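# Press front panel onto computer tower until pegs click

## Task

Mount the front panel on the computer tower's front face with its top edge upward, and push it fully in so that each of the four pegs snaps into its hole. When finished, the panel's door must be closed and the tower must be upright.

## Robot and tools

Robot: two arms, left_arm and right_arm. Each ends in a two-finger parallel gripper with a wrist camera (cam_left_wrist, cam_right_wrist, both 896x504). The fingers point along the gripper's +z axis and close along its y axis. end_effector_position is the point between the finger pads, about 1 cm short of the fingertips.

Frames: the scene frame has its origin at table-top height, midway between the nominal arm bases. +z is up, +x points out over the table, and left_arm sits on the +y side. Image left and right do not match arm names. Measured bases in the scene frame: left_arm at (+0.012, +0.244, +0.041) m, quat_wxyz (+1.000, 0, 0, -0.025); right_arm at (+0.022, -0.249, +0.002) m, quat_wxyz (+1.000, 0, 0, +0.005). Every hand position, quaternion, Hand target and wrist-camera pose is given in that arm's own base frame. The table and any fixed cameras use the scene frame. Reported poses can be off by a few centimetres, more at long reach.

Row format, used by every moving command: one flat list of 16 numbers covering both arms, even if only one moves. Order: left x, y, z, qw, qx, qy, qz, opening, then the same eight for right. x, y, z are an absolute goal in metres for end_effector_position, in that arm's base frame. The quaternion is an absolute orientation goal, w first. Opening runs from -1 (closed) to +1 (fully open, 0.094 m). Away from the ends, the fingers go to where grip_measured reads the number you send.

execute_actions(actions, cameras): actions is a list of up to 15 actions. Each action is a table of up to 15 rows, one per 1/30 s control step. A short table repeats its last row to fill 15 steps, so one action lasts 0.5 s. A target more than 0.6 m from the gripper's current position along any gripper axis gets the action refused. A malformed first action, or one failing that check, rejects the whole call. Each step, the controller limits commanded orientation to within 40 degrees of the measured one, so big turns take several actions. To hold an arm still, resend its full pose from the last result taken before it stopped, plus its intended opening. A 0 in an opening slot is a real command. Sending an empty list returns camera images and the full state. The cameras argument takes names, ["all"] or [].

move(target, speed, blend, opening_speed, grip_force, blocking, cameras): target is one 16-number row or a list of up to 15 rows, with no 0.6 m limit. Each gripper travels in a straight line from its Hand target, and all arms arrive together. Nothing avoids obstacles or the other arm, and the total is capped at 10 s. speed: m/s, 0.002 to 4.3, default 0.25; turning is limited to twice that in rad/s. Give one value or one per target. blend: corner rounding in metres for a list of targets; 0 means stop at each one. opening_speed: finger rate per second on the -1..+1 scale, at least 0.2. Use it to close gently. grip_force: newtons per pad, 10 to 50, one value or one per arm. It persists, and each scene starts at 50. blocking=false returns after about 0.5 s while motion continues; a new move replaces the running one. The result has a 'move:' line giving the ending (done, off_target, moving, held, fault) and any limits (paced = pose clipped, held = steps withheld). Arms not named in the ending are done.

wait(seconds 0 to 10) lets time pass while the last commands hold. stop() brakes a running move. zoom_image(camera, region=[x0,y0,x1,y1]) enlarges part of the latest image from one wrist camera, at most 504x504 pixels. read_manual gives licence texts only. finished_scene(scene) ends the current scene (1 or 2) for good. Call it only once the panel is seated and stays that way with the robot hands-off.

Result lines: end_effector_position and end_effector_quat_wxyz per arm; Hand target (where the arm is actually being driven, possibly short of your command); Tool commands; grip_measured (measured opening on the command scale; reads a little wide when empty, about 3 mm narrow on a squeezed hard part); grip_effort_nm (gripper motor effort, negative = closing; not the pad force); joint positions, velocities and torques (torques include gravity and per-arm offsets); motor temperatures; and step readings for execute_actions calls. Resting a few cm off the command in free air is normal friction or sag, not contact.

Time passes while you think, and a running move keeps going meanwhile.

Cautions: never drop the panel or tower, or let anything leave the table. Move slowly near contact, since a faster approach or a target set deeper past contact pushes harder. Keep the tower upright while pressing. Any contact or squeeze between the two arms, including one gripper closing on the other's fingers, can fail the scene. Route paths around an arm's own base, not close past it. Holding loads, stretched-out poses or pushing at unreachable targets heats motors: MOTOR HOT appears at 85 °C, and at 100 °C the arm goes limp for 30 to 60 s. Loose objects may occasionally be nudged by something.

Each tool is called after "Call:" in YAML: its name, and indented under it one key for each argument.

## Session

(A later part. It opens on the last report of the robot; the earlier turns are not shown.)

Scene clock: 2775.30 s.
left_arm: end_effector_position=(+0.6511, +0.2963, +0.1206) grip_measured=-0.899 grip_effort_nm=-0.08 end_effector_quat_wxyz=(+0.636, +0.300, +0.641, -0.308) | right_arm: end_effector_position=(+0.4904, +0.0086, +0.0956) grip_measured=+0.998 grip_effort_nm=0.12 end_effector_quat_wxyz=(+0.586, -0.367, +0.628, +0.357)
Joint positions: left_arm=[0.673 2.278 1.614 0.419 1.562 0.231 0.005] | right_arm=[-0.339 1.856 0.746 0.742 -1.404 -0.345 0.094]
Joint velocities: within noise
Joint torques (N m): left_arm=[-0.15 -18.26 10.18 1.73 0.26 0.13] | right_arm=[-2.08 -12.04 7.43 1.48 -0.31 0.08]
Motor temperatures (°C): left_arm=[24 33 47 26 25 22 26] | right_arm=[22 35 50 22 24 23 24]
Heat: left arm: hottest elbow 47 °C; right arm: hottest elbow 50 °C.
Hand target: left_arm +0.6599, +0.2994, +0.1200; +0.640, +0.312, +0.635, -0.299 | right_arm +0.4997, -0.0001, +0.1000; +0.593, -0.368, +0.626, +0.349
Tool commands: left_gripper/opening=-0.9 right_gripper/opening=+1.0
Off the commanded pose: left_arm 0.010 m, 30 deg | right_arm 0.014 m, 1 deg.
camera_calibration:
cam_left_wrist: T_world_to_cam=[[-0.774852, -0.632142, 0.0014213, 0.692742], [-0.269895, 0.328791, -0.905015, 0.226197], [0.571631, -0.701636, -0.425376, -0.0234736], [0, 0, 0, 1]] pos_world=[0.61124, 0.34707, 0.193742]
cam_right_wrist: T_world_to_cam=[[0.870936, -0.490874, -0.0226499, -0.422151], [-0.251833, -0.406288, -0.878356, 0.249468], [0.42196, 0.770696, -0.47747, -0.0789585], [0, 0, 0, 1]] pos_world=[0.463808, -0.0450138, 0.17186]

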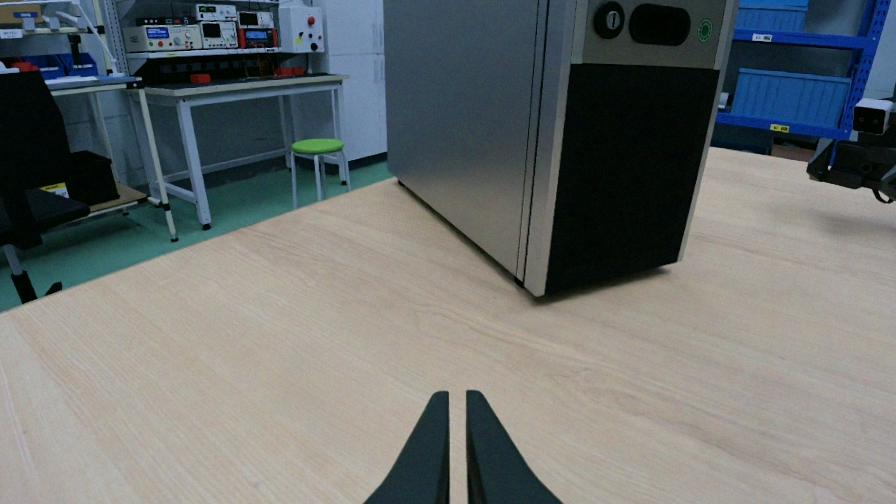

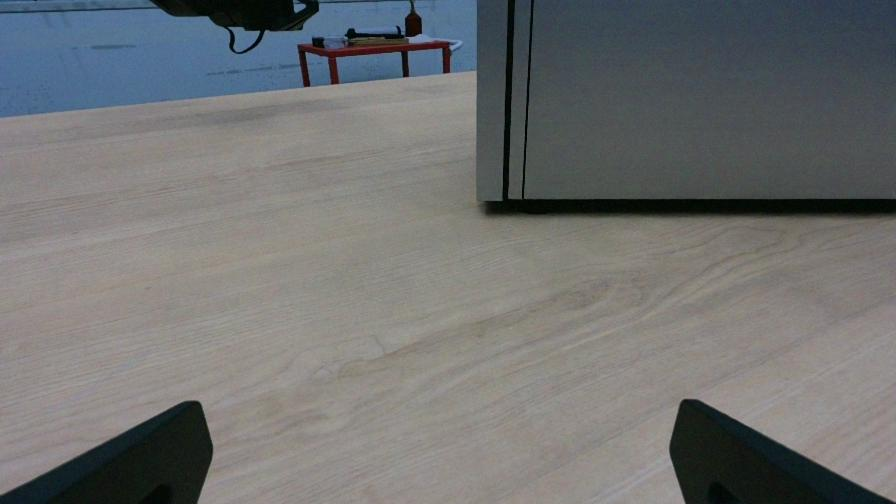

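Call:
move:
  target:
    - [0.58,0.20,0.13,0.6896,0.1561,0.6896,-0.1561,-0.9,0.50,0.0,0.10,0.593,-0.368,0.625,0.349,1]
    - [0.655,0.055,0.05,0.6896,0.1561,0.6896,-0.1561,-0.9,0.50,0.0,0.10,0.593,-0.368,0.625,0.349,1]
  speed: 0.15
  blend: 0.03
  cameras: ["all"]

Scene clock: 2804.50 s.
left_arm: end_effector_position=(+0.6471, +0.0528, +0.0520) grip_measured=-0.899 grip_effort_nm=-0.08 end_effector_quat_wxyz=(+0.684, +0.158, +0.695, -0.156) | right_arm: end_effector_position=(+0.4904, +0.0086, +0.0956) grip_measured=+0.998 grip_effort_nm=0.13 end_effector_quat_wxyz=(+0.586, -0.367, +0.628, +0.357)
Joint positions: left_arm=[0.256 2.154 0.974 1.161 0.703 0.012 0.005] | right_arm=[-0.339 1.856 0.746 0.742 -1.404 -0.345 0.094]
Joint torques (N m): left_arm=[0.44 -13.22 6.28 2.56 -0.08 -0.09] | right_arm=[-2.02 -12.28 7.3 1.69 -0.28 0.05]
Heat: left arm: hottest elbow 46 °C; right arm: hottest elbow 48 °C.
Hand target: left_arm +0.6546, +0.0550, +0.0500; +0.689, +0.156, +0.690, -0.156 | right_arm +0.4997, -0.0001, +0.1000; +0.593, -0.368, +0.626, +0.349
Off the commanded pose: left_arm 0.008 m, 1 deg | right_arm 0.014 m, 1 deg.
move: off_target (right_arm)
camera_calibration:
cam_left_wrist: T_world_to_cam=[[-0.430534, -0.902506, -0.0110949, 0.327942], [-0.389677, 0.196953, -0.899645, 0.327291], [0.81412, -0.383005, -0.436481, -0.3944], [0, 0, 0, 1]] pos_world=[0.589817, 0.0804518, 0.125936]
cam_right_wrist: T_world_to_cam=[[0.870936, -0.490874, -0.0226499, -0.422151], [-0.251833, -0.406288, -0.878356, 0.249468], [0.42196, 0.770696, -0.47747, -0.0789585], [0, 0, 0, 1]] pos_world=[0.463808, -0.0450138, 0.17186]

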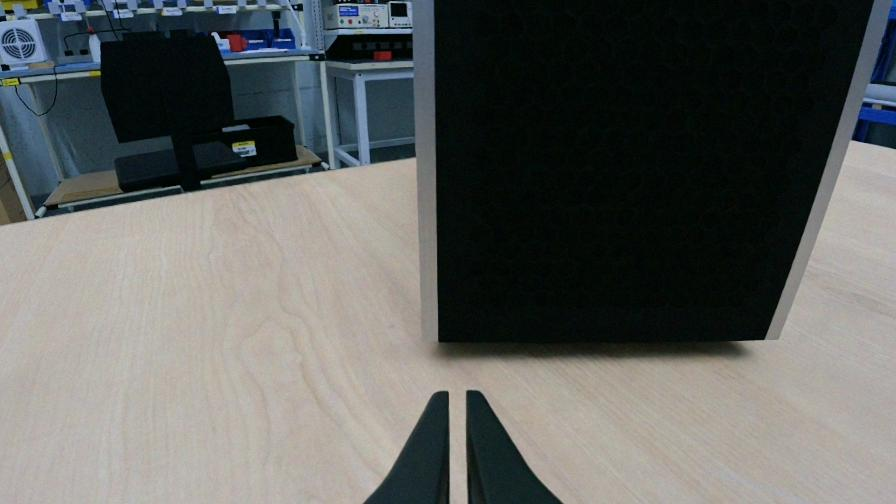

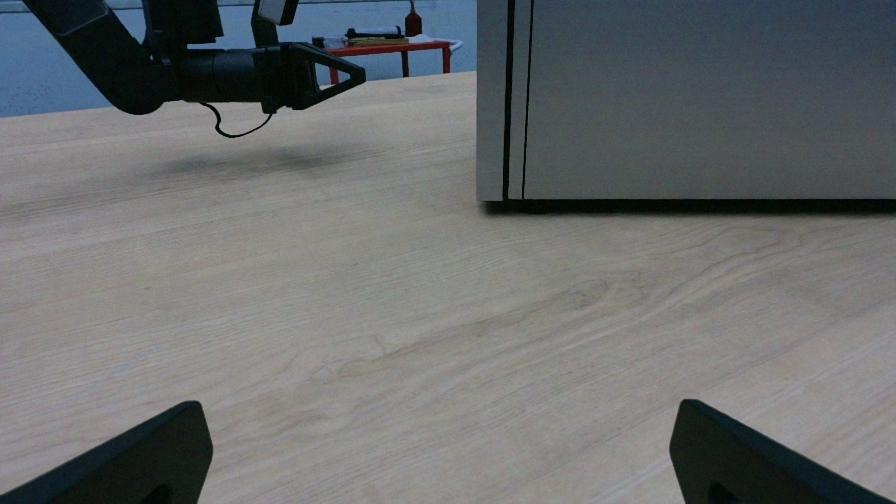

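Call:
move:
  target:
    - [0.735,0.024,0.03,0.6896,0.1561,0.6896,-0.1561,-0.9,0.50,0.0,0.10,0.593,-0.368,0.625,0.349,1]
  speed: 0.06
  cameras: ["all"]

Scene clock: 2815.77 s.
left_arm: end_effector_position=(+0.7263, +0.0263, +0.0395) grip_measured=-0.899 grip_effort_nm=-0.08 end_effector_quat_wxyz=(+0.693, +0.160, +0.687, -0.150) | right_arm: end_effector_position=(+0.4904, +0.0086, +0.0956) grip_measured=+0.998 grip_effort_nm=0.12 end_effector_quat_wxyz=(+0.586, -0.367, +0.628, +0.357)
Joint positions: left_arm=[0.176 2.281 1.211 1.076 0.618 0.012 0.005] | right_arm=[-0.339 1.856 0.746 0.742 -1.404 -0.345 0.094]
Joint torques (N m): left_arm=[-0.21 -15.44 7.47 1.68 -0.11 -0.08] | right_arm=[-1.9 -12.34 7.35 1.58 -0.29 0.05]
Heat: left arm: hottest elbow 45 °C; right arm: hottest elbow 48 °C.
Hand target: left_arm +0.7343, +0.0239, +0.0301; +0.690, +0.156, +0.690, -0.156 | right_arm +0.4997, -0.0001, +0.1000; +0.593, -0.368, +0.626, +0.349
Off the commanded pose: left_arm 0.013 m, 1 deg | right_arm 0.014 m, 1 deg.
move: off_target (left_arm, right_arm)
camera_calibration:
cam_left_wrist: T_world_to_cam=[[-0.425232, -0.904686, -0.0268715, 0.334855], [-0.368668, 0.200248, -0.907736, 0.33714], [0.826597, -0.376091, -0.418681, -0.484412], [0, 0, 0, 1]] pos_world=[0.667097, 0.0532432, 0.112218]
cam_right_wrist: T_world_to_cam=[[0.870936, -0.490874, -0.0226499, -0.422151], [-0.251833, -0.406288, -0.878356, 0.249468], [0.42196, 0.770696, -0.47747, -0.0789585], [0, 0, 0, 1]] pos_world=[0.463808, -0.0450138, 0.17186]

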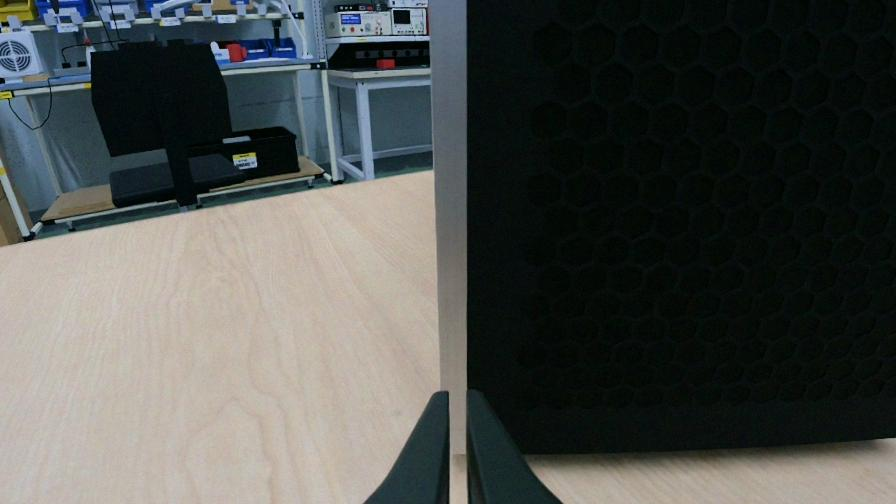

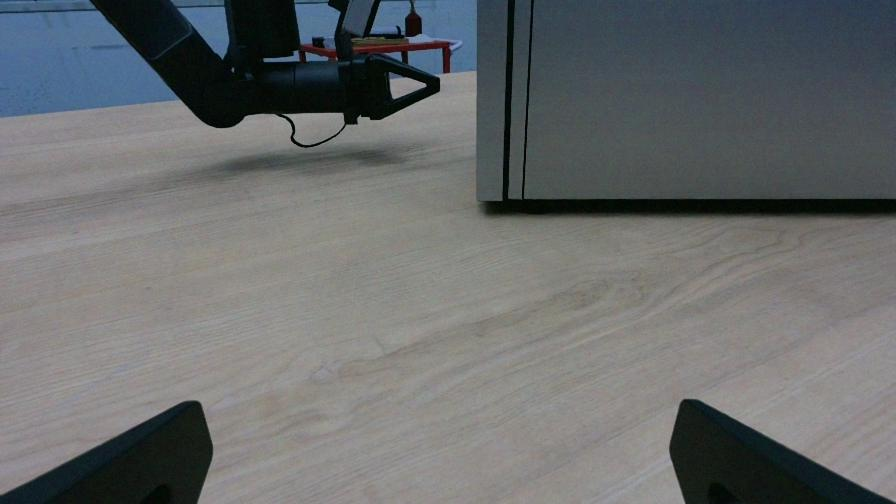

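Call:
move:
  target:
    - [0.779,0.002,0.022,0.6896,0.1561,0.6896,-0.1561,-0.9,0.50,0.0,0.10,0.593,-0.368,0.625,0.349,1]
  speed: 0.03
  cameras: ["all"]

Call:
zoom_image:
  camera: "cam_right_wrist"
  region: [400, 40, 560, 220]

Scene clock: 2822.47 s.
left_arm: end_effector_position=(+0.7674, +0.0071, +0.0316) grip_measured=-0.899 grip_effort_nm=-0.08 end_effector_quat_wxyz=(+0.692, +0.159, +0.688, -0.150) | right_arm: end_effector_position=(+0.4904, +0.0086, +0.0956) grip_measured=+0.998 grip_effort_nm=0.12 end_effector_quat_wxyz=(+0.586, -0.367, +0.628, +0.357)
Joint positions: left_arm=[0.133 2.348 1.345 1.007 0.573 0.012 0.005] | right_arm=[-0.339 1.856 0.746 0.742 -1.404 -0.345 0.094]
Joint torques (N m): left_arm=[-0.62 -16.26 8.77 1.58 -0.19 -0.1] | right_arm=[-2.2 -11.93 7.43 1.72 -0.27 0.11]
Heat: left arm: hottest elbow 45 °C; right arm: hottest elbow 48 °C.
Hand target: left_arm +0.7779, +0.0020, +0.0223; +0.690, +0.156, +0.690, -0.156 | right_arm +0.4997, -0.0001, +0.1000; +0.593, -0.368, +0.626, +0.349
Off the commanded pose: left_arm 0.016 m, 1 deg | right_arm 0.014 m, 1 deg.
move: off_target (left_arm, right_arm)
camera_calibration:
cam_left_wrist: T_world_to_cam=[[-0.423914, -0.905357, -0.0250101, 0.333649], [-0.371148, 0.198839, -0.907035, 0.350791], [0.826163, -0.375222, -0.420312, -0.528426], [0, 0, 0, 1]] pos_world=[0.7082, 0.0340431, 0.10442]
cam_right_wrist: T_world_to_cam=[[0.870936, -0.490874, -0.0226499, -0.422151], [-0.251833, -0.406288, -0.878356, 0.249468], [0.42196, 0.770696, -0.47747, -0.0789585], [0, 0, 0, 1]] pos_world=[0.463808, -0.0450138, 0.17186]

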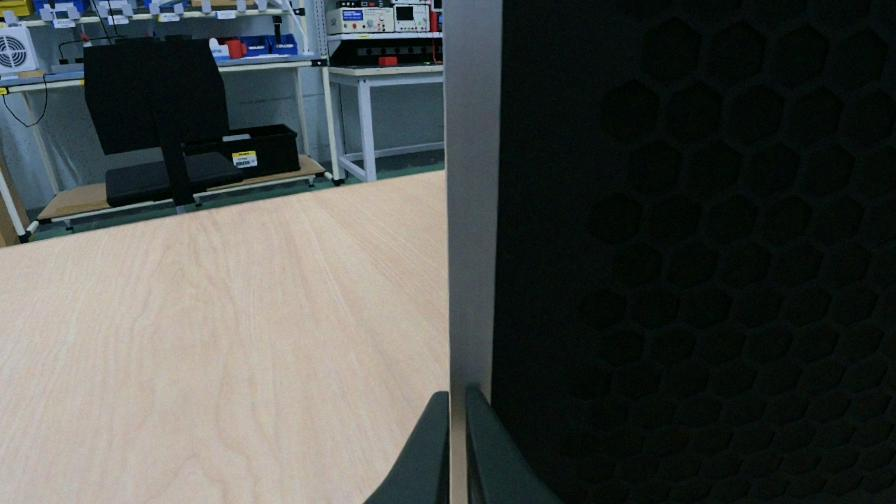

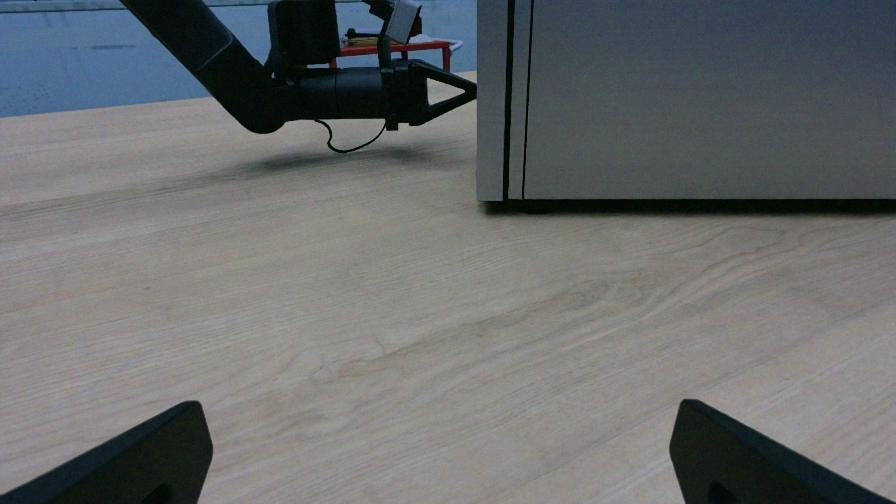

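Scaled by 2.800 from the camera's 896x504 image, which has a finer 1280x720 frame.

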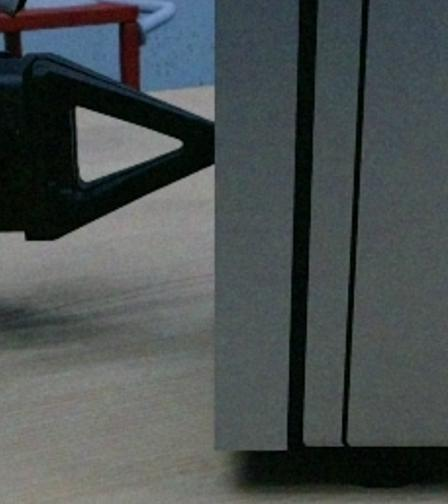

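Call:
move:
  target:
    - [0.792,-0.004,0.014,0.6896,0.1561,0.6896,-0.1561,-0.9,0.50,0.0,0.10,0.593,-0.368,0.625,0.349,1]
  speed: 0.03

Call:
move:
  target:
    - [0.806,-0.010,0.014,0.6896,0.1561,0.6896,-0.1561,-0.9,0.50,0.0,0.10,0.593,-0.368,0.625,0.349,1]
  speed: 0.03
  cameras: ["all"]

Call:
zoom_image:
  camera: "cam_right_wrist"
  region: [400, 40, 560, 220]

Scene clock: 2831.80 s.
left_arm: end_effector_position=(+0.7688, +0.0087, +0.0284) grip_measured=-0.899 grip_effort_nm=-0.08 end_effector_quat_wxyz=(+0.692, +0.159, +0.688, -0.151) | right_arm: end_effector_position=(+0.4904, +0.0086, +0.0956) grip_measured=+0.998 grip_effort_nm=0.12 end_effector_quat_wxyz=(+0.586, -0.367, +0.628, +0.357)
Joint positions: left_arm=[0.136 2.357 1.353 1.007 0.578 0.011 0.005] | right_arm=[-0.339 1.856 0.746 0.742 -1.404 -0.345 0.094]
Joint torques (N m): left_arm=[-1.9 -14.92 11.07 1.2 -0.94 -0.08] | right_arm=[-2.26 -13.16 7.43 1.57 -0.28 0.08]
Heat: left arm: hottest elbow 45 °C; right arm: hottest elbow 47 °C.
Hand target: left_arm +0.7881, -0.0042, +0.0147; +0.690, +0.156, +0.690, -0.156 | right_arm +0.4997, -0.0001, +0.1000; +0.593, -0.368, +0.626, +0.349
Off the commanded pose: left_arm 0.030 m, 1 deg | right_arm 0.014 m, 1 deg.
move: off_target (left_arm, right_arm)

Scene clock: 2832.67 s.
left_arm: end_effector_position=(+0.7694, +0.0086, +0.0284) grip_measured=-0.899 grip_effort_nm=-0.08 end_effector_quat_wxyz=(+0.692, +0.159, +0.688, -0.152) | right_arm: end_effector_position=(+0.4904, +0.0086, +0.0956) grip_measured=+0.998 grip_effort_nm=0.12 end_effector_quat_wxyz=(+0.586, -0.367, +0.628, +0.357)
Joint positions: left_arm=[0.136 2.358 1.356 1.007 0.579 0.01 0.005] | right_arm=[-0.339 1.856 0.746 0.742 -1.404 -0.345 0.094]
Joint torques (N m): left_arm=[-2.67 -14.51 13.44 0.2 -1.5 -0.05] | right_arm=[-1.44 -12.63 7.43 1.76 -0.29 0.12]
Heat: left arm: hottest elbow 45 °C; right arm: hottest elbow 47 °C.
Hand target: left_arm +0.7984, -0.0105, +0.0158; +0.690, +0.156, +0.690, -0.156 | right_arm +0.4997, -0.0001, +0.1000; +0.593, -0.368, +0.626, +0.349
Off the commanded pose: left_arm 0.044 m, 1 deg | right_arm 0.014 m, 1 deg.
move: off_target (left_arm, right_arm)
camera_calibration:
cam_left_wrist: T_world_to_cam=[[-0.426686, -0.904098, -0.0233902, 0.33785], [-0.370953, 0.19854, -0.90718, 0.348196], [0.824823, -0.378404, -0.420092, -0.529784], [0, 0, 0, 1]] pos_world=[0.710299, 0.0358464, 0.101221]
cam_right_wrist: T_world_to_cam=[[0.870936, -0.490874, -0.0226499, -0.422151], [-0.251833, -0.406288, -0.878356, 0.249468], [0.42196, 0.770696, -0.47747, -0.0789585], [0, 0, 0, 1]] pos_world=[0.463808, -0.0450138, 0.17186]

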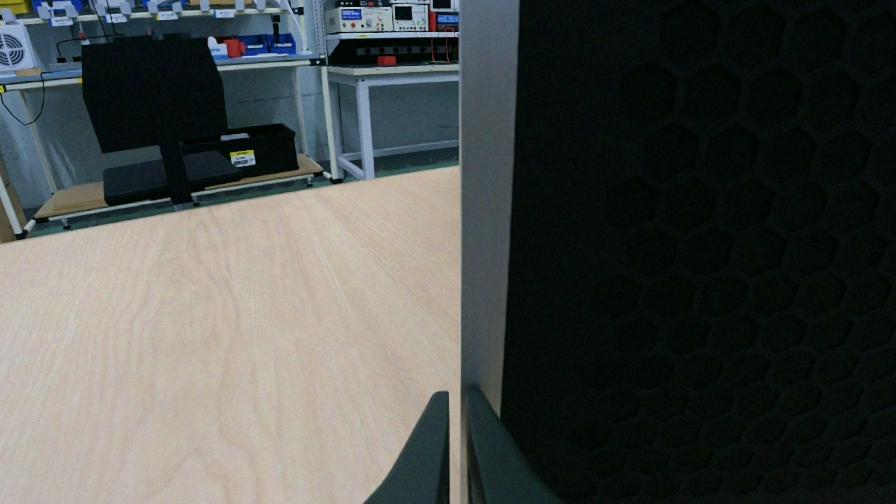

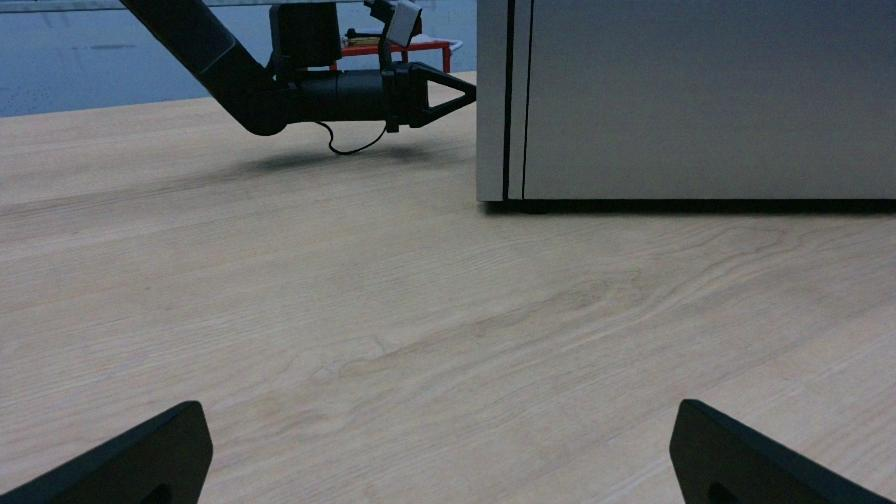

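Scaled by 2.800 from the camera's 896x504 image, which has a finer 1280x720 frame.

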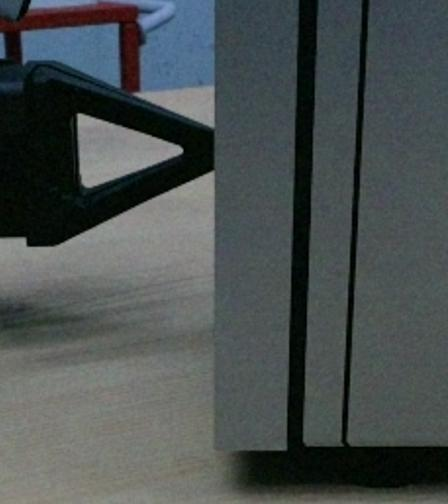

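Call:
move:
  target:
    - [0.822,-0.022,0.010,0.6896,0.1561,0.6896,-0.1561,-0.9,0.50,0.0,0.10,0.593,-0.368,0.625,0.349,1]
  speed: 0.03

Call:
move:
  target:
    - [0.838,-0.034,0.010,0.6896,0.1561,0.6896,-0.1561,-0.9,0.50,0.0,0.10,0.593,-0.368,0.625,0.349,1]
  speed: 0.03
  cameras: ["all"]

Call:
zoom_image:
  camera: "cam_right_wrist"
  region: [400, 40, 560, 220]

Scene clock: 2839.03 s.
left_arm: end_effector_position=(+0.7700, +0.0087, +0.0273) grip_measured=-0.899 grip_effort_nm=-0.08 end_effector_quat_wxyz=(+0.692, +0.159, +0.688, -0.152) | right_arm: end_effector_position=(+0.4904, +0.0086, +0.0956) grip_measured=+0.998 grip_effort_nm=0.12 end_effector_quat_wxyz=(+0.586, -0.367, +0.628, +0.357)
Joint positions: left_arm=[0.136 2.361 1.358 1.007 0.579 0.008 0.005] | right_arm=[-0.339 1.856 0.746 0.742 -1.404 -0.345 0.094]
Joint torques (N m): left_arm=[-4.31 -13.04 15.64 -0.13 -2.41 -0.05] | right_arm=[-2.08 -12.4 7.46 1.62 -0.28 0.11]
Heat: left arm: hottest elbow 45 °C; right arm: hottest elbow 47 °C.
Hand target: left_arm +0.8077, -0.0230, +0.0135; +0.690, +0.156, +0.690, -0.156 | right_arm +0.4997, -0.0001, +0.1000; +0.593, -0.368, +0.626, +0.349
Off the commanded pose: left_arm 0.063 m, 1 deg | right_arm 0.014 m, 1 deg.
move: off_target (left_arm, right_arm)

Scene clock: 2840.33 s.
left_arm: end_effector_position=(+0.7704, +0.0085, +0.0274) grip_measured=-0.899 grip_effort_nm=-0.08 end_effector_quat_wxyz=(+0.692, +0.157, +0.688, -0.151) | right_arm: end_effector_position=(+0.4904, +0.0086, +0.0956) grip_measured=+0.998 grip_effort_nm=0.13 end_effector_quat_wxyz=(+0.586, -0.367, +0.628, +0.357)
Joint positions: left_arm=[0.135 2.361 1.359 1.007 0.575 0.008 0.005] | right_arm=[-0.339 1.856 0.746 0.742 -1.404 -0.345 0.094]
Joint torques (N m): left_arm=[-5.95 -12.45 17.43 -0.79 -3.09 -0.05] | right_arm=[-2.32 -12.86 7.35 1.68 -0.29 0.09]
Heat: left arm: hottest elbow 46 °C; right arm: hottest elbow 47 °C.
Hand target: left_arm +0.8158, -0.0356, +0.0157; +0.690, +0.156, +0.689, -0.156 | right_arm +0.4997, -0.0001, +0.1000; +0.593, -0.368, +0.626, +0.349
Off the commanded pose: left_arm 0.082 m, 1 deg | right_arm 0.014 m, 1 deg.
move: off_target (left_arm, right_arm)
camera_calibration:
cam_left_wrist: T_world_to_cam=[[-0.423965, -0.905435, -0.0209974, 0.335947], [-0.372461, 0.195442, -0.907235, 0.348891], [0.825546, -0.376815, -0.4201, -0.531676], [0, 0, 0, 1]] pos_world=[0.711301, 0.0356466, 0.100223]
cam_right_wrist: T_world_to_cam=[[0.870936, -0.490874, -0.0226499, -0.422151], [-0.251833, -0.406288, -0.878356, 0.249468], [0.42196, 0.770696, -0.47747, -0.0789585], [0, 0, 0, 1]] pos_world=[0.463808, -0.0450138, 0.17186]

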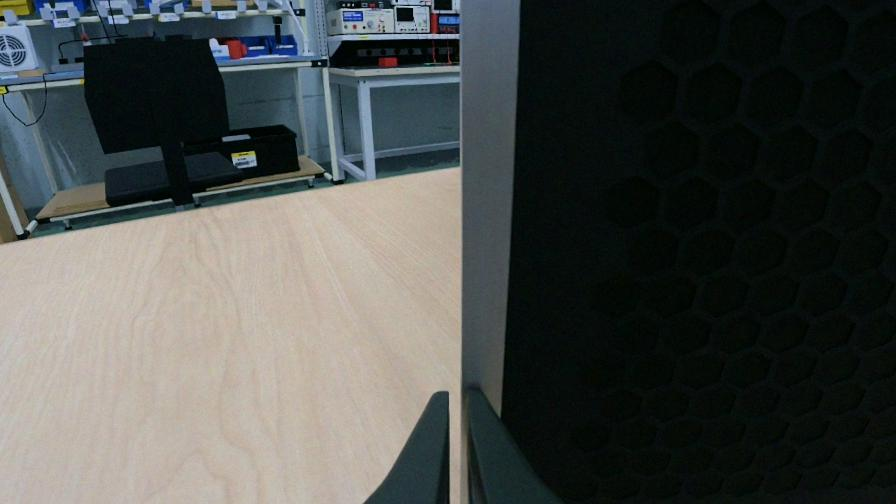

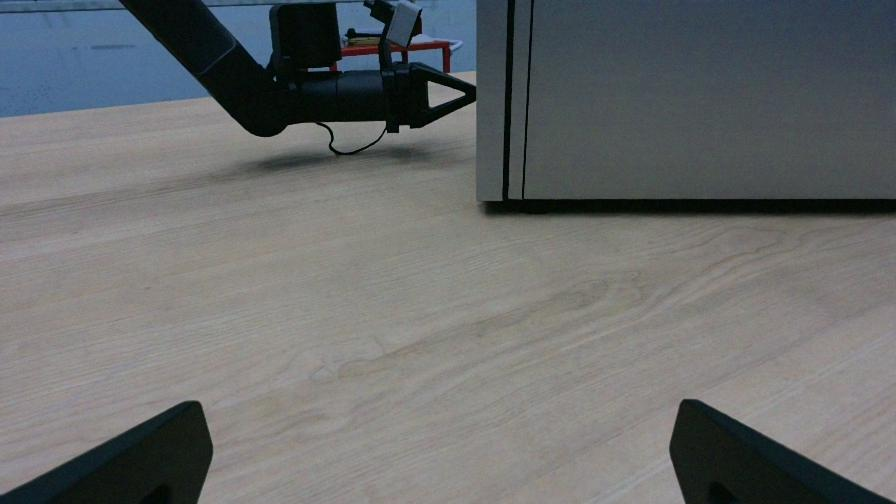

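Scaled by 2.800 from the camera's 896x504 image, which has a finer 1280x720 frame.

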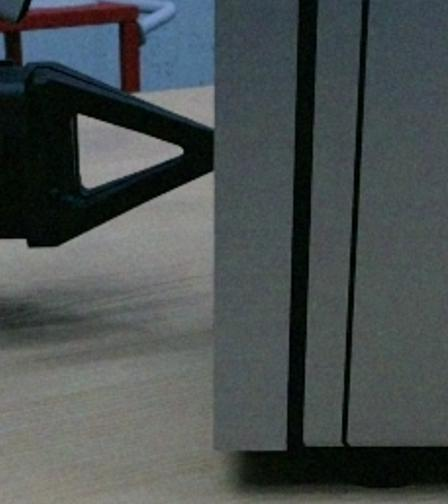

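Call:
move:
  target:
    - [0.852,-0.034,0.008,0.6896,0.1561,0.6896,-0.1561,-0.9,0.50,0.0,0.10,0.593,-0.368,0.625,0.349,1]
  speed: 0.03

Call:
move:
  target:
    - [0.868,-0.040,0.008,0.6896,0.1561,0.6896,-0.1561,-0.9,0.50,0.0,0.10,0.593,-0.368,0.625,0.349,1]
  speed: 0.03
  cameras: ["all"]

Call:
zoom_image:
  camera: "cam_right_wrist"
  region: [400, 40, 560, 220]

Scene clock: 2847.97 s.
left_arm: end_effector_position=(+0.7708, +0.0077, +0.0272) grip_measured=-0.899 grip_effort_nm=-0.09 end_effector_quat_wxyz=(+0.692, +0.159, +0.688, -0.153) | right_arm: end_effector_position=(+0.4904, +0.0086, +0.0956) grip_measured=+0.998 grip_effort_nm=0.12 end_effector_quat_wxyz=(+0.586, -0.367, +0.628, +0.357)
Joint positions: left_arm=[0.134 2.363 1.362 1.005 0.579 0.007 0.005] | right_arm=[-0.339 1.856 0.746 0.742 -1.404 -0.345 0.094]
Joint torques (N m): left_arm=[-5.77 -11.58 19.43 -1.35 -3.35 -0.03] | right_arm=[-1.96 -12.63 7.57 1.65 -0.28 0.11]
Heat: left arm: hottest elbow 50 °C; right arm: hottest elbow 47 °C.
Hand target: left_arm +0.8232, -0.0361, +0.0153; +0.690, +0.156, +0.689, -0.156 | right_arm +0.4997, -0.0001, +0.1000; +0.593, -0.368, +0.626, +0.349
Off the commanded pose: left_arm 0.093 m, 1 deg | right_arm 0.014 m, 1 deg.
move: off_target (left_arm, right_arm)

Scene clock: 2849.97 s.
left_arm: end_effector_position=(+0.8454, +0.0025, +0.0206) grip_measured=-0.900 grip_effort_nm=-0.02 end_effector_quat_wxyz=(+0.697, +0.145, +0.689, -0.138) | right_arm: end_effector_position=(+0.4904, +0.0086, +0.0956) grip_measured=+0.998 grip_effort_nm=0.12 end_effector_quat_wxyz=(+0.586, -0.367, +0.628, +0.357)
Joint positions: left_arm=[0.103 2.489 1.635 0.864 0.506 0.006 0.005] | right_arm=[-0.339 1.856 0.746 0.742 -1.404 -0.345 0.094]
Joint torques (N m): left_arm=[-4.31 -17.85 11.88 0.75 -0.53 -0.01] | right_arm=[-2.08 -12.4 7.41 1.65 -0.27 0.07]
Heat: left arm: hottest elbow 50 °C; right arm: hottest elbow 47 °C.
Hand target: left_arm +0.8603, -0.0400, +0.0096; +0.690, +0.156, +0.690, -0.156 | right_arm +0.4997, -0.0001, +0.1000; +0.593, -0.368, +0.626, +0.349
Off the commanded pose: left_arm 0.050 m, 3 deg | right_arm 0.014 m, 1 deg.
move: off_target (left_arm, right_arm)
camera_calibration:
cam_left_wrist: T_world_to_cam=[[-0.389719, -0.920671, -0.0220255, 0.333329], [-0.374834, 0.180422, -0.909367, 0.373966], [0.841201, -0.346141, -0.415412, -0.612146], [0, 0, 0, 1]] pos_world=[0.785018, 0.0275256, 0.0931208]
cam_right_wrist: T_world_to_cam=[[0.870936, -0.490874, -0.0226499, -0.422151], [-0.251833, -0.406288, -0.878356, 0.249468], [0.42196, 0.770696, -0.47747, -0.0789585], [0, 0, 0, 1]] pos_world=[0.463808, -0.0450138, 0.17186]

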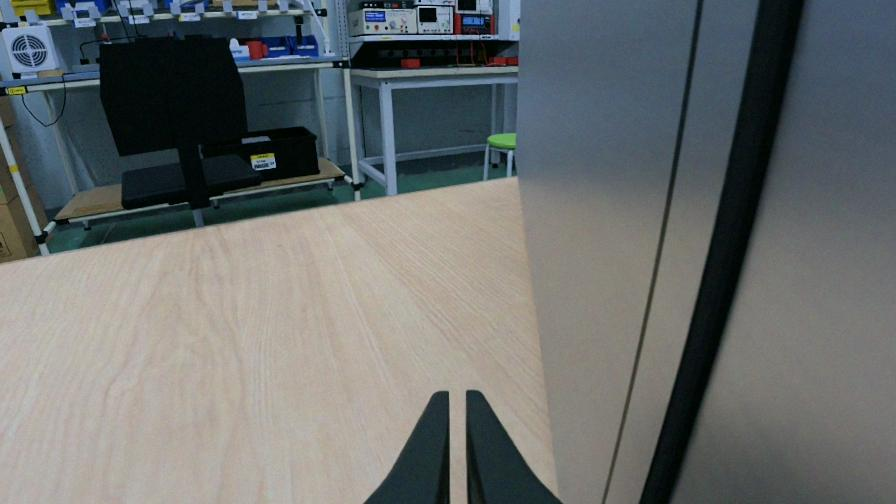

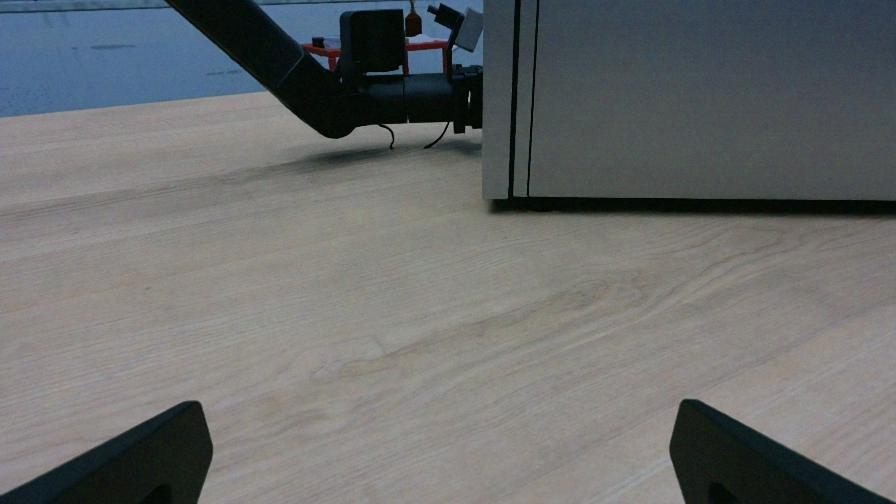

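Scaled by 2.800 from the camera's 896x504 image, which has a finer 1280x720 frame.

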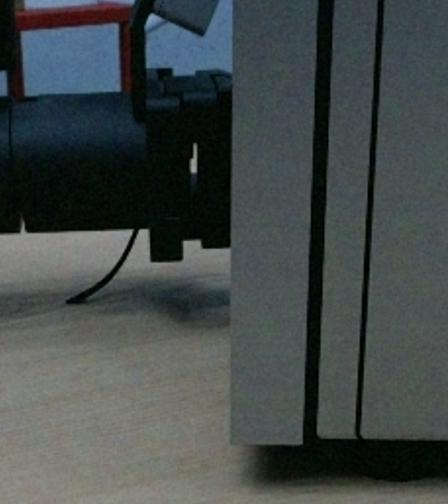

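Call:
zoom_image:
  camera: "cam_left_wrist"
  region: [640, 0, 840, 200]

Call:
zoom_image:
  camera: "cam_left_wrist"
  region: [580, 360, 720, 504]

Scaled by 2.520 from the camera's 896x504 image, which has a finer 1280x720 frame.

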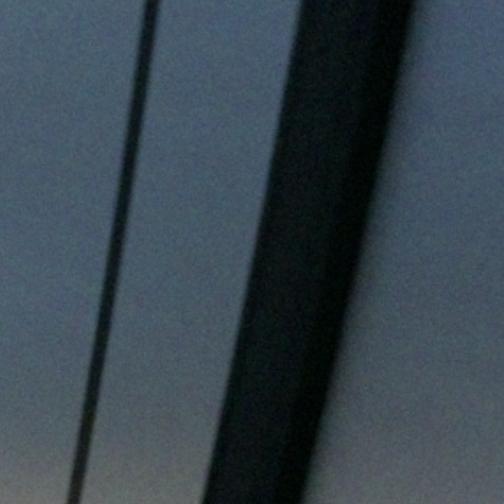

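Scaled by 3.500 from the camera's 896x504 image, which has a finer 1280x720 frame.

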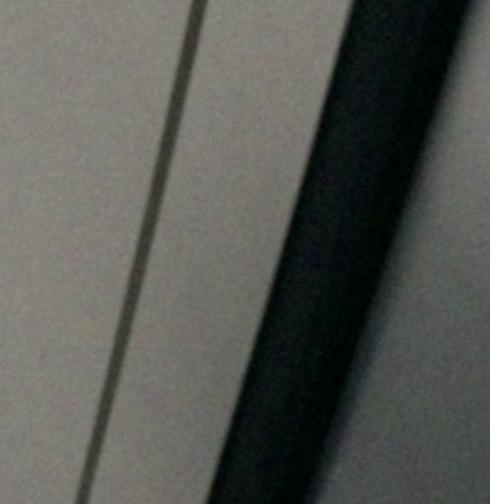

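Call:
move:
  target:
    - [0.860,0.030,0.015,0.6896,0.1561,0.6896,-0.1561,-0.9,0.50,0.0,0.10,0.593,-0.368,0.625,0.349,1]
    - [0.855,0.060,0.03,0.6896,0.1561,0.6896,-0.1561,-0.9,0.50,0.0,0.10,0.593,-0.368,0.625,0.349,1]
    - [0.835,0.075,0.04,0.689,0.04,0.724,-0.04,-0.9,0.50,0.0,0.10,0.593,-0.368,0.625,0.349,1]
  speed: 0.06
  cameras: ["all"]

Scene clock: 2873.10 s.
left_arm: end_effector_position=(+0.8339, +0.0804, +0.0290) grip_measured=-0.900 grip_effort_nm=-0.02 end_effector_quat_wxyz=(+0.682, +0.036, +0.729, -0.041) | right_arm: end_effector_position=(+0.4904, +0.0086, +0.0956) grip_measured=+0.998 grip_effort_nm=0.12 end_effector_quat_wxyz=(+0.586, -0.367, +0.628, +0.357)
Joint positions: left_arm=[0.15 2.4 1.535 0.797 0.258 0.007 0.005] | right_arm=[-0.339 1.856 0.746 0.742 -1.404 -0.345 0.094]
Joint torques (N m): left_arm=[-0.15 -21.77 6.64 2.41 -0.11 0.06] | right_arm=[-2.2 -12.34 7.36 1.65 -0.29 0.1]
Heat: left arm: hottest elbow 50 °C; right arm: hottest elbow 46 °C.
Hand target: left_arm +0.8351, +0.0752, +0.0399; +0.688, +0.040, +0.723, -0.040 | right_arm +0.4997, -0.0001, +0.1000; +0.593, -0.368, +0.626, +0.349
Off the commanded pose: left_arm 0.012 m, 1 deg | right_arm 0.014 m, 1 deg.
move: off_target (left_arm, right_arm)
camera_calibration:
cam_left_wrist: T_world_to_cam=[[-0.106143, -0.994351, -0.000803621, 0.169599], [-0.479158, 0.0518566, -0.876195, 0.459521], [0.871287, -0.0926173, -0.481956, -0.615636], [0, 0, 0, 1]] pos_world=[0.774581, 0.0877935, 0.106057]
cam_right_wrist: T_world_to_cam=[[0.870936, -0.490874, -0.0226499, -0.422151], [-0.251833, -0.406288, -0.878356, 0.249468], [0.42196, 0.770696, -0.47747, -0.0789585], [0, 0, 0, 1]] pos_world=[0.463808, -0.0450138, 0.17186]

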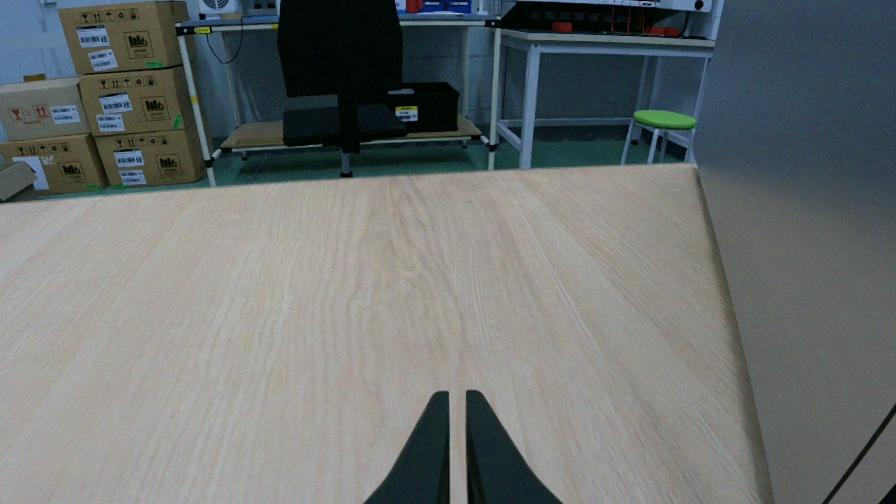

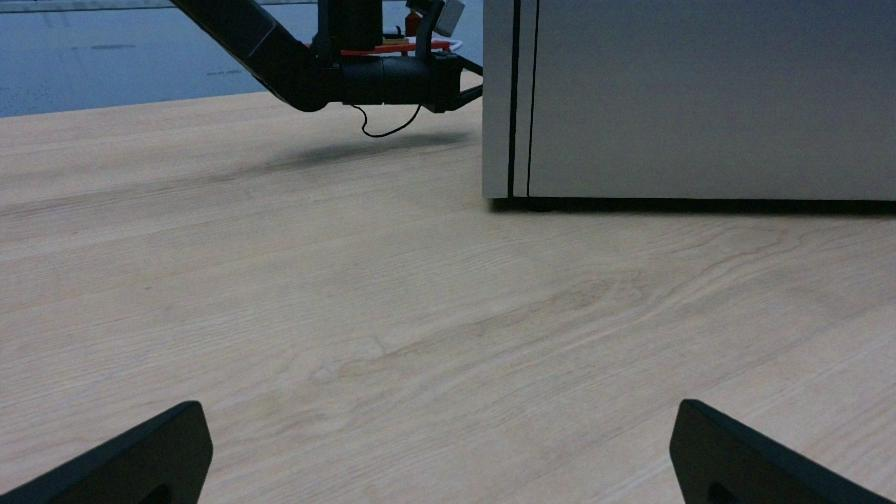

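Call:
move:
  target:
    - [0.76,0.13,0.05,0.64,0.30,0.64,-0.30,-0.9,0.50,0.0,0.10,0.593,-0.368,0.625,0.349,1]
    - [0.745,0.13,0.05,0.596,0.38,0.596,-0.38,-0.9,0.50,0.0,0.10,0.593,-0.368,0.625,0.349,1]
  speed: 0.12
  cameras: ["all"]

Scene clock: 2885.80 s.
left_arm: end_effector_position=(+0.7387, +0.1217, +0.0597) grip_measured=-0.900 grip_effort_nm=-0.02 end_effector_quat_wxyz=(+0.597, +0.384, +0.593, -0.379) | right_arm: end_effector_position=(+0.4904, +0.0086, +0.0956) grip_measured=+0.998 grip_effort_nm=0.12 end_effector_quat_wxyz=(+0.586, -0.367, +0.628, +0.357)
Joint positions: left_arm=[0.398 2.473 1.753 0.722 1.538 0.008 0.005] | right_arm=[-0.339 1.856 0.746 0.742 -1.404 -0.345 0.094]
Joint torques (N m): left_arm=[0.67 -18.96 9.81 1.16 0.09 -0.06] | right_arm=[-2.02 -12.45 7.42 1.59 -0.31 0.07]
Heat: left arm: hottest elbow 48 °C; right arm: hottest elbow 46 °C.
Hand target: left_arm +0.7443, +0.1297, +0.0502; +0.596, +0.380, +0.596, -0.380 | right_arm +0.4997, -0.0001, +0.1000; +0.593, -0.368, +0.626, +0.349
Off the commanded pose: left_arm 0.014 m, 1 deg | right_arm 0.014 m, 1 deg.
move: off_target (left_arm, right_arm)
camera_calibration:
cam_left_wrist: T_world_to_cam=[[-0.907436, -0.41966, -0.0210935, 0.723713], [-0.160322, 0.392195, -0.905804, 0.163528], [0.388402, -0.818578, -0.423172, -0.0724663], [0, 0, 0, 1]] pos_world=[0.711087, 0.180259, 0.132724]
cam_right_wrist: T_world_to_cam=[[0.870936, -0.490874, -0.0226499, -0.422151], [-0.251833, -0.406288, -0.878356, 0.249468], [0.42196, 0.770696, -0.47747, -0.0789585], [0, 0, 0, 1]] pos_world=[0.463808, -0.0450138, 0.17186]

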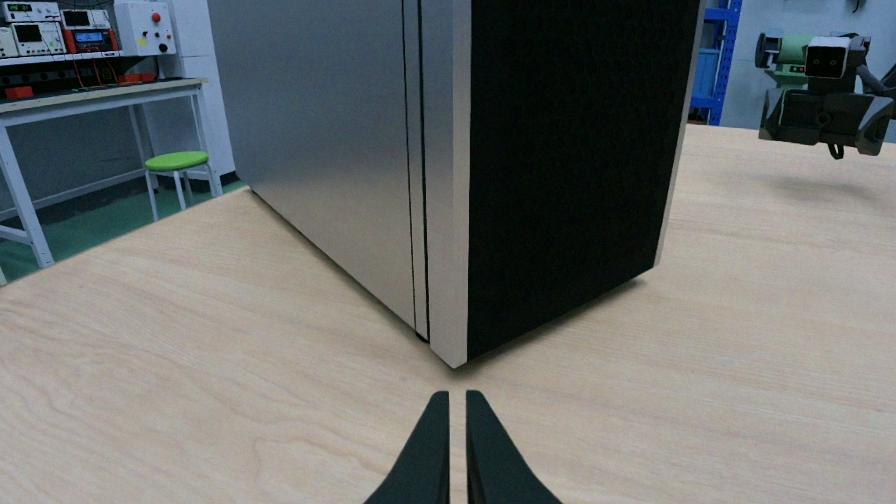

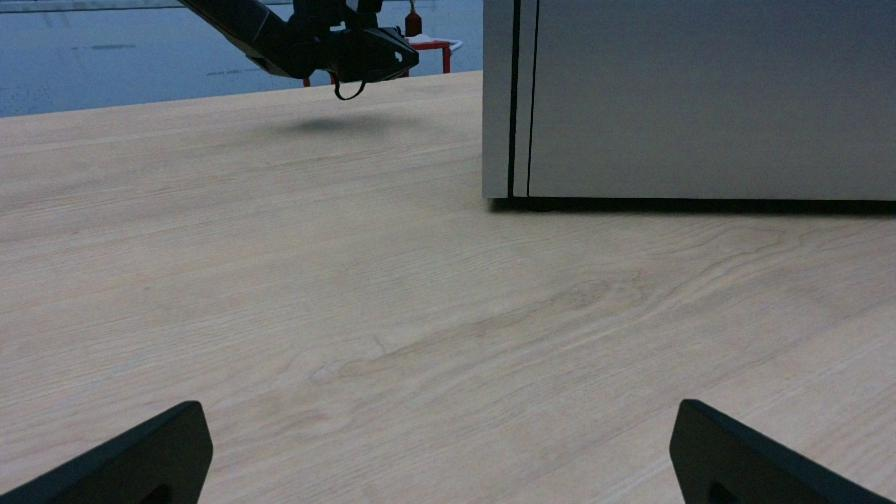

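Call:
move:
  target:
    - [0.86,0.14,0.05,0.596,0.38,0.596,-0.38,-0.9,0.50,0.0,0.10,0.593,-0.368,0.625,0.349,1]
  speed: 0.12
  cameras: ["cam_left_wrist"]

Scene clock: 2891.93 s.
left_arm: end_effector_position=(+0.8564, +0.1415, +0.0602) grip_measured=-0.900 grip_effort_nm=-0.02 end_effector_quat_wxyz=(+0.596, +0.374, +0.599, -0.382) | right_arm: end_effector_position=(+0.4904, +0.0086, +0.0956) grip_measured=+0.998 grip_effort_nm=0.12 end_effector_quat_wxyz=(+0.586, -0.367, +0.628, +0.357)
Joint positions: left_arm=[0.366 2.822 2.482 0.368 1.494 -0.042 0.005] | right_arm=[-0.339 1.856 0.746 0.742 -1.404 -0.345 0.094]
Joint torques (N m): left_arm=[0.32 -22.48 11.85 1.24 0.04 0.12] | right_arm=[-2.26 -12.28 7.38 1.7 -0.27 0.05]
Heat: left arm: hottest elbow 48 °C; right arm: hottest elbow 46 °C.
Hand target: left_arm +0.8592, +0.1399, +0.0500; +0.597, +0.379, +0.596, -0.380 | right_arm +0.4997, -0.0001, +0.1000; +0.593, -0.368, +0.626, +0.349
Off the commanded pose: left_arm 0.011 m, 1 deg | right_arm 0.014 m, 1 deg.
move: off_target (left_arm, right_arm)
camera_calibration:
cam_left_wrist: T_world_to_cam=[[-0.90264, -0.430395, 0.00152378, 0.834862], [-0.182611, 0.379768, -0.906879, 0.196053], [0.389737, -0.818863, -0.421389, -0.102954], [0, 0, 0, 1]] pos_world=[0.829506, 0.200561, 0.13314]
Images, in order (width x height): cam_left_wrist 896x504.

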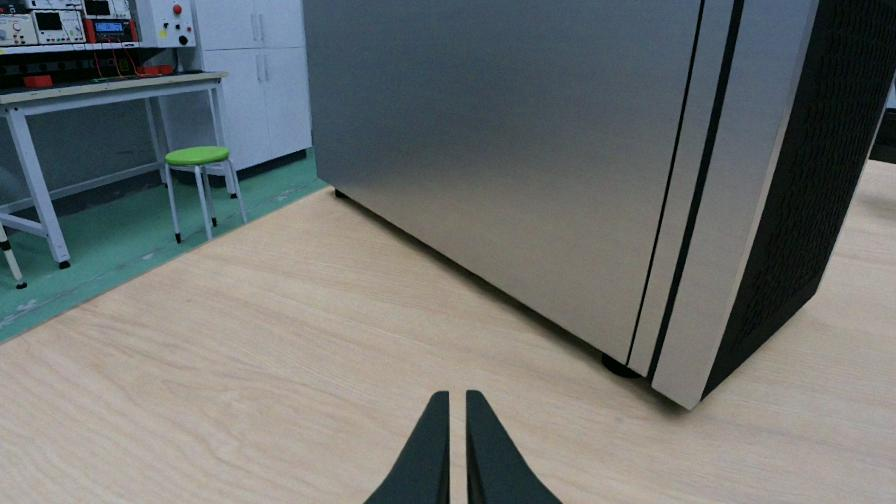

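Call:
zoom_image:
  camera: "cam_left_wrist"
  region: [610, 340, 710, 420]

Call:
zoom_image:
  camera: "cam_left_wrist"
  region: [670, 0, 810, 100]

Scaled by 5.040 from the camera's 896x504 image, which has a finer 1280x720 frame.

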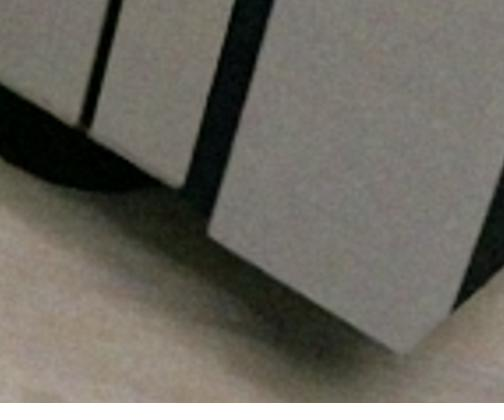

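Scaled by 3.600 from the camera's 896x504 image, which has a finer 1280x720 frame.

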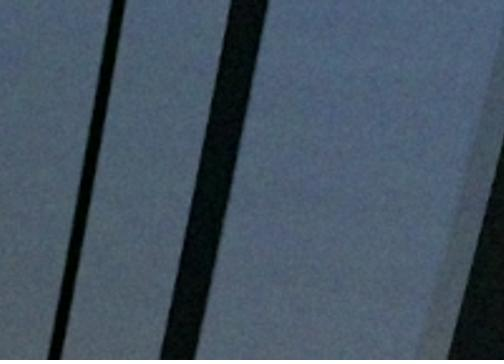

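Call:
move:
  target:
    - [0.905,0.13,0.05,0.596,0.38,0.596,-0.38,-0.9,0.50,0.0,0.10,0.593,-0.368,0.625,0.349,1]
  speed: 0.1
  cameras: ["cam_left_wrist"]

Scene clock: 2910.10 s.
left_arm: end_effector_position=(+0.9027, +0.1302, +0.0545) grip_measured=-0.900 grip_effort_nm=-0.02 end_effector_quat_wxyz=(+0.609, +0.342, +0.624, -0.351) | right_arm: end_effector_position=(+0.4904, +0.0086, +0.0956) grip_measured=+0.998 grip_effort_nm=0.12 end_effector_quat_wxyz=(+0.586, -0.367, +0.628, +0.357)
Joint positions: left_arm=[0.331 3.014 2.881 0.08 1.355 0.031 0.005] | right_arm=[-0.339 1.856 0.746 0.742 -1.404 -0.345 0.094]
Joint torques (N m): left_arm=[0.15 -23.47 12.55 1.37 -0.04 0.15] | right_arm=[-1.85 -12.57 7.45 1.57 -0.29 0.06]
Heat: left arm: hottest elbow 49 °C; right arm: hottest elbow 46 °C.
Hand target: left_arm +0.9032, +0.1296, +0.0502; +0.614, +0.347, +0.620, -0.345 | right_arm +0.4997, -0.0001, +0.1000; +0.593, -0.368, +0.626, +0.349
Off the commanded pose: left_arm 0.005 m, 7 deg | right_arm 0.014 m, 1 deg.
elbow stopped short (left arm): the move would have taken joint 3 (elbow) straighter than the controller allows.
move: off_target (left_arm, right_arm)
camera_calibration:
cam_left_wrist: T_world_to_cam=[[-0.852812, -0.522121, 0.0100317, 0.838309], [-0.234206, 0.365232, -0.900973, 0.25169], [0.466753, -0.770711, -0.433758, -0.207733], [0, 0, 0, 1]] pos_world=[0.870828, 0.185671, 0.128251]
Images, in order (width x height): cam_left_wrist 896x504.

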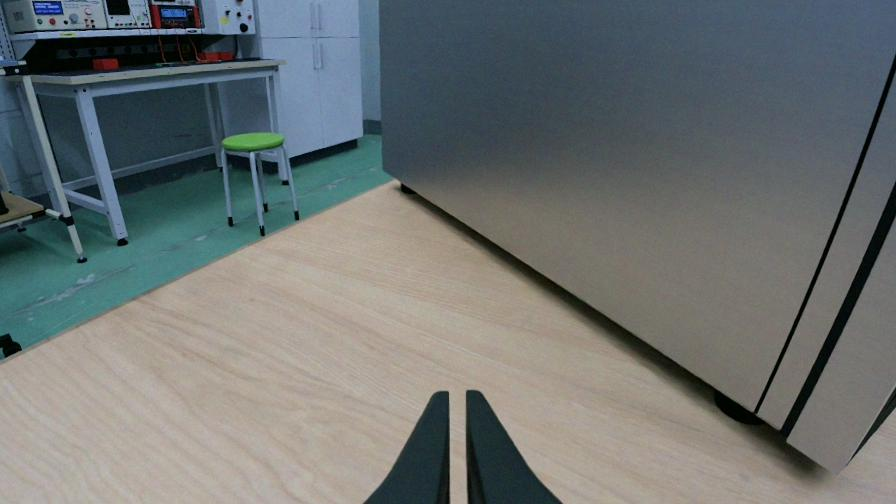

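Call:
zoom_image:
  camera: "cam_left_wrist"
  region: [730, 360, 860, 480]

Call:
zoom_image:
  camera: "cam_left_wrist"
  region: [796, 200, 896, 300]

Scaled by 3.877 from the camera's 896x504 image, which has a finer 1280x720 frame.

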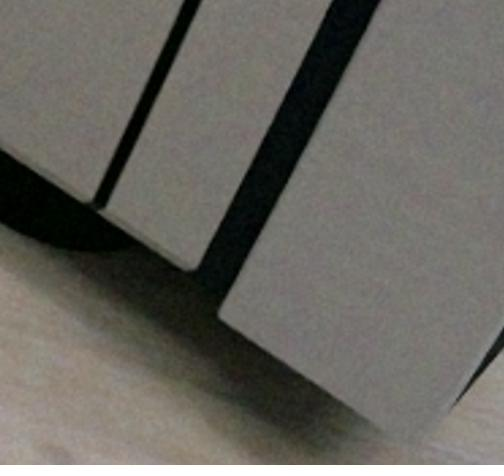

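Scaled by 5.040 from the camera's 896x504 image, which has a finer 1280x720 frame.

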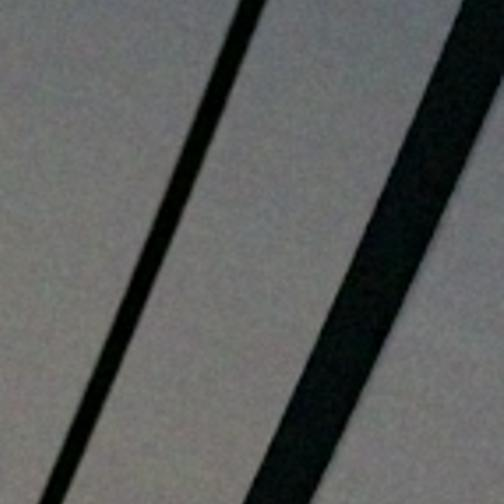

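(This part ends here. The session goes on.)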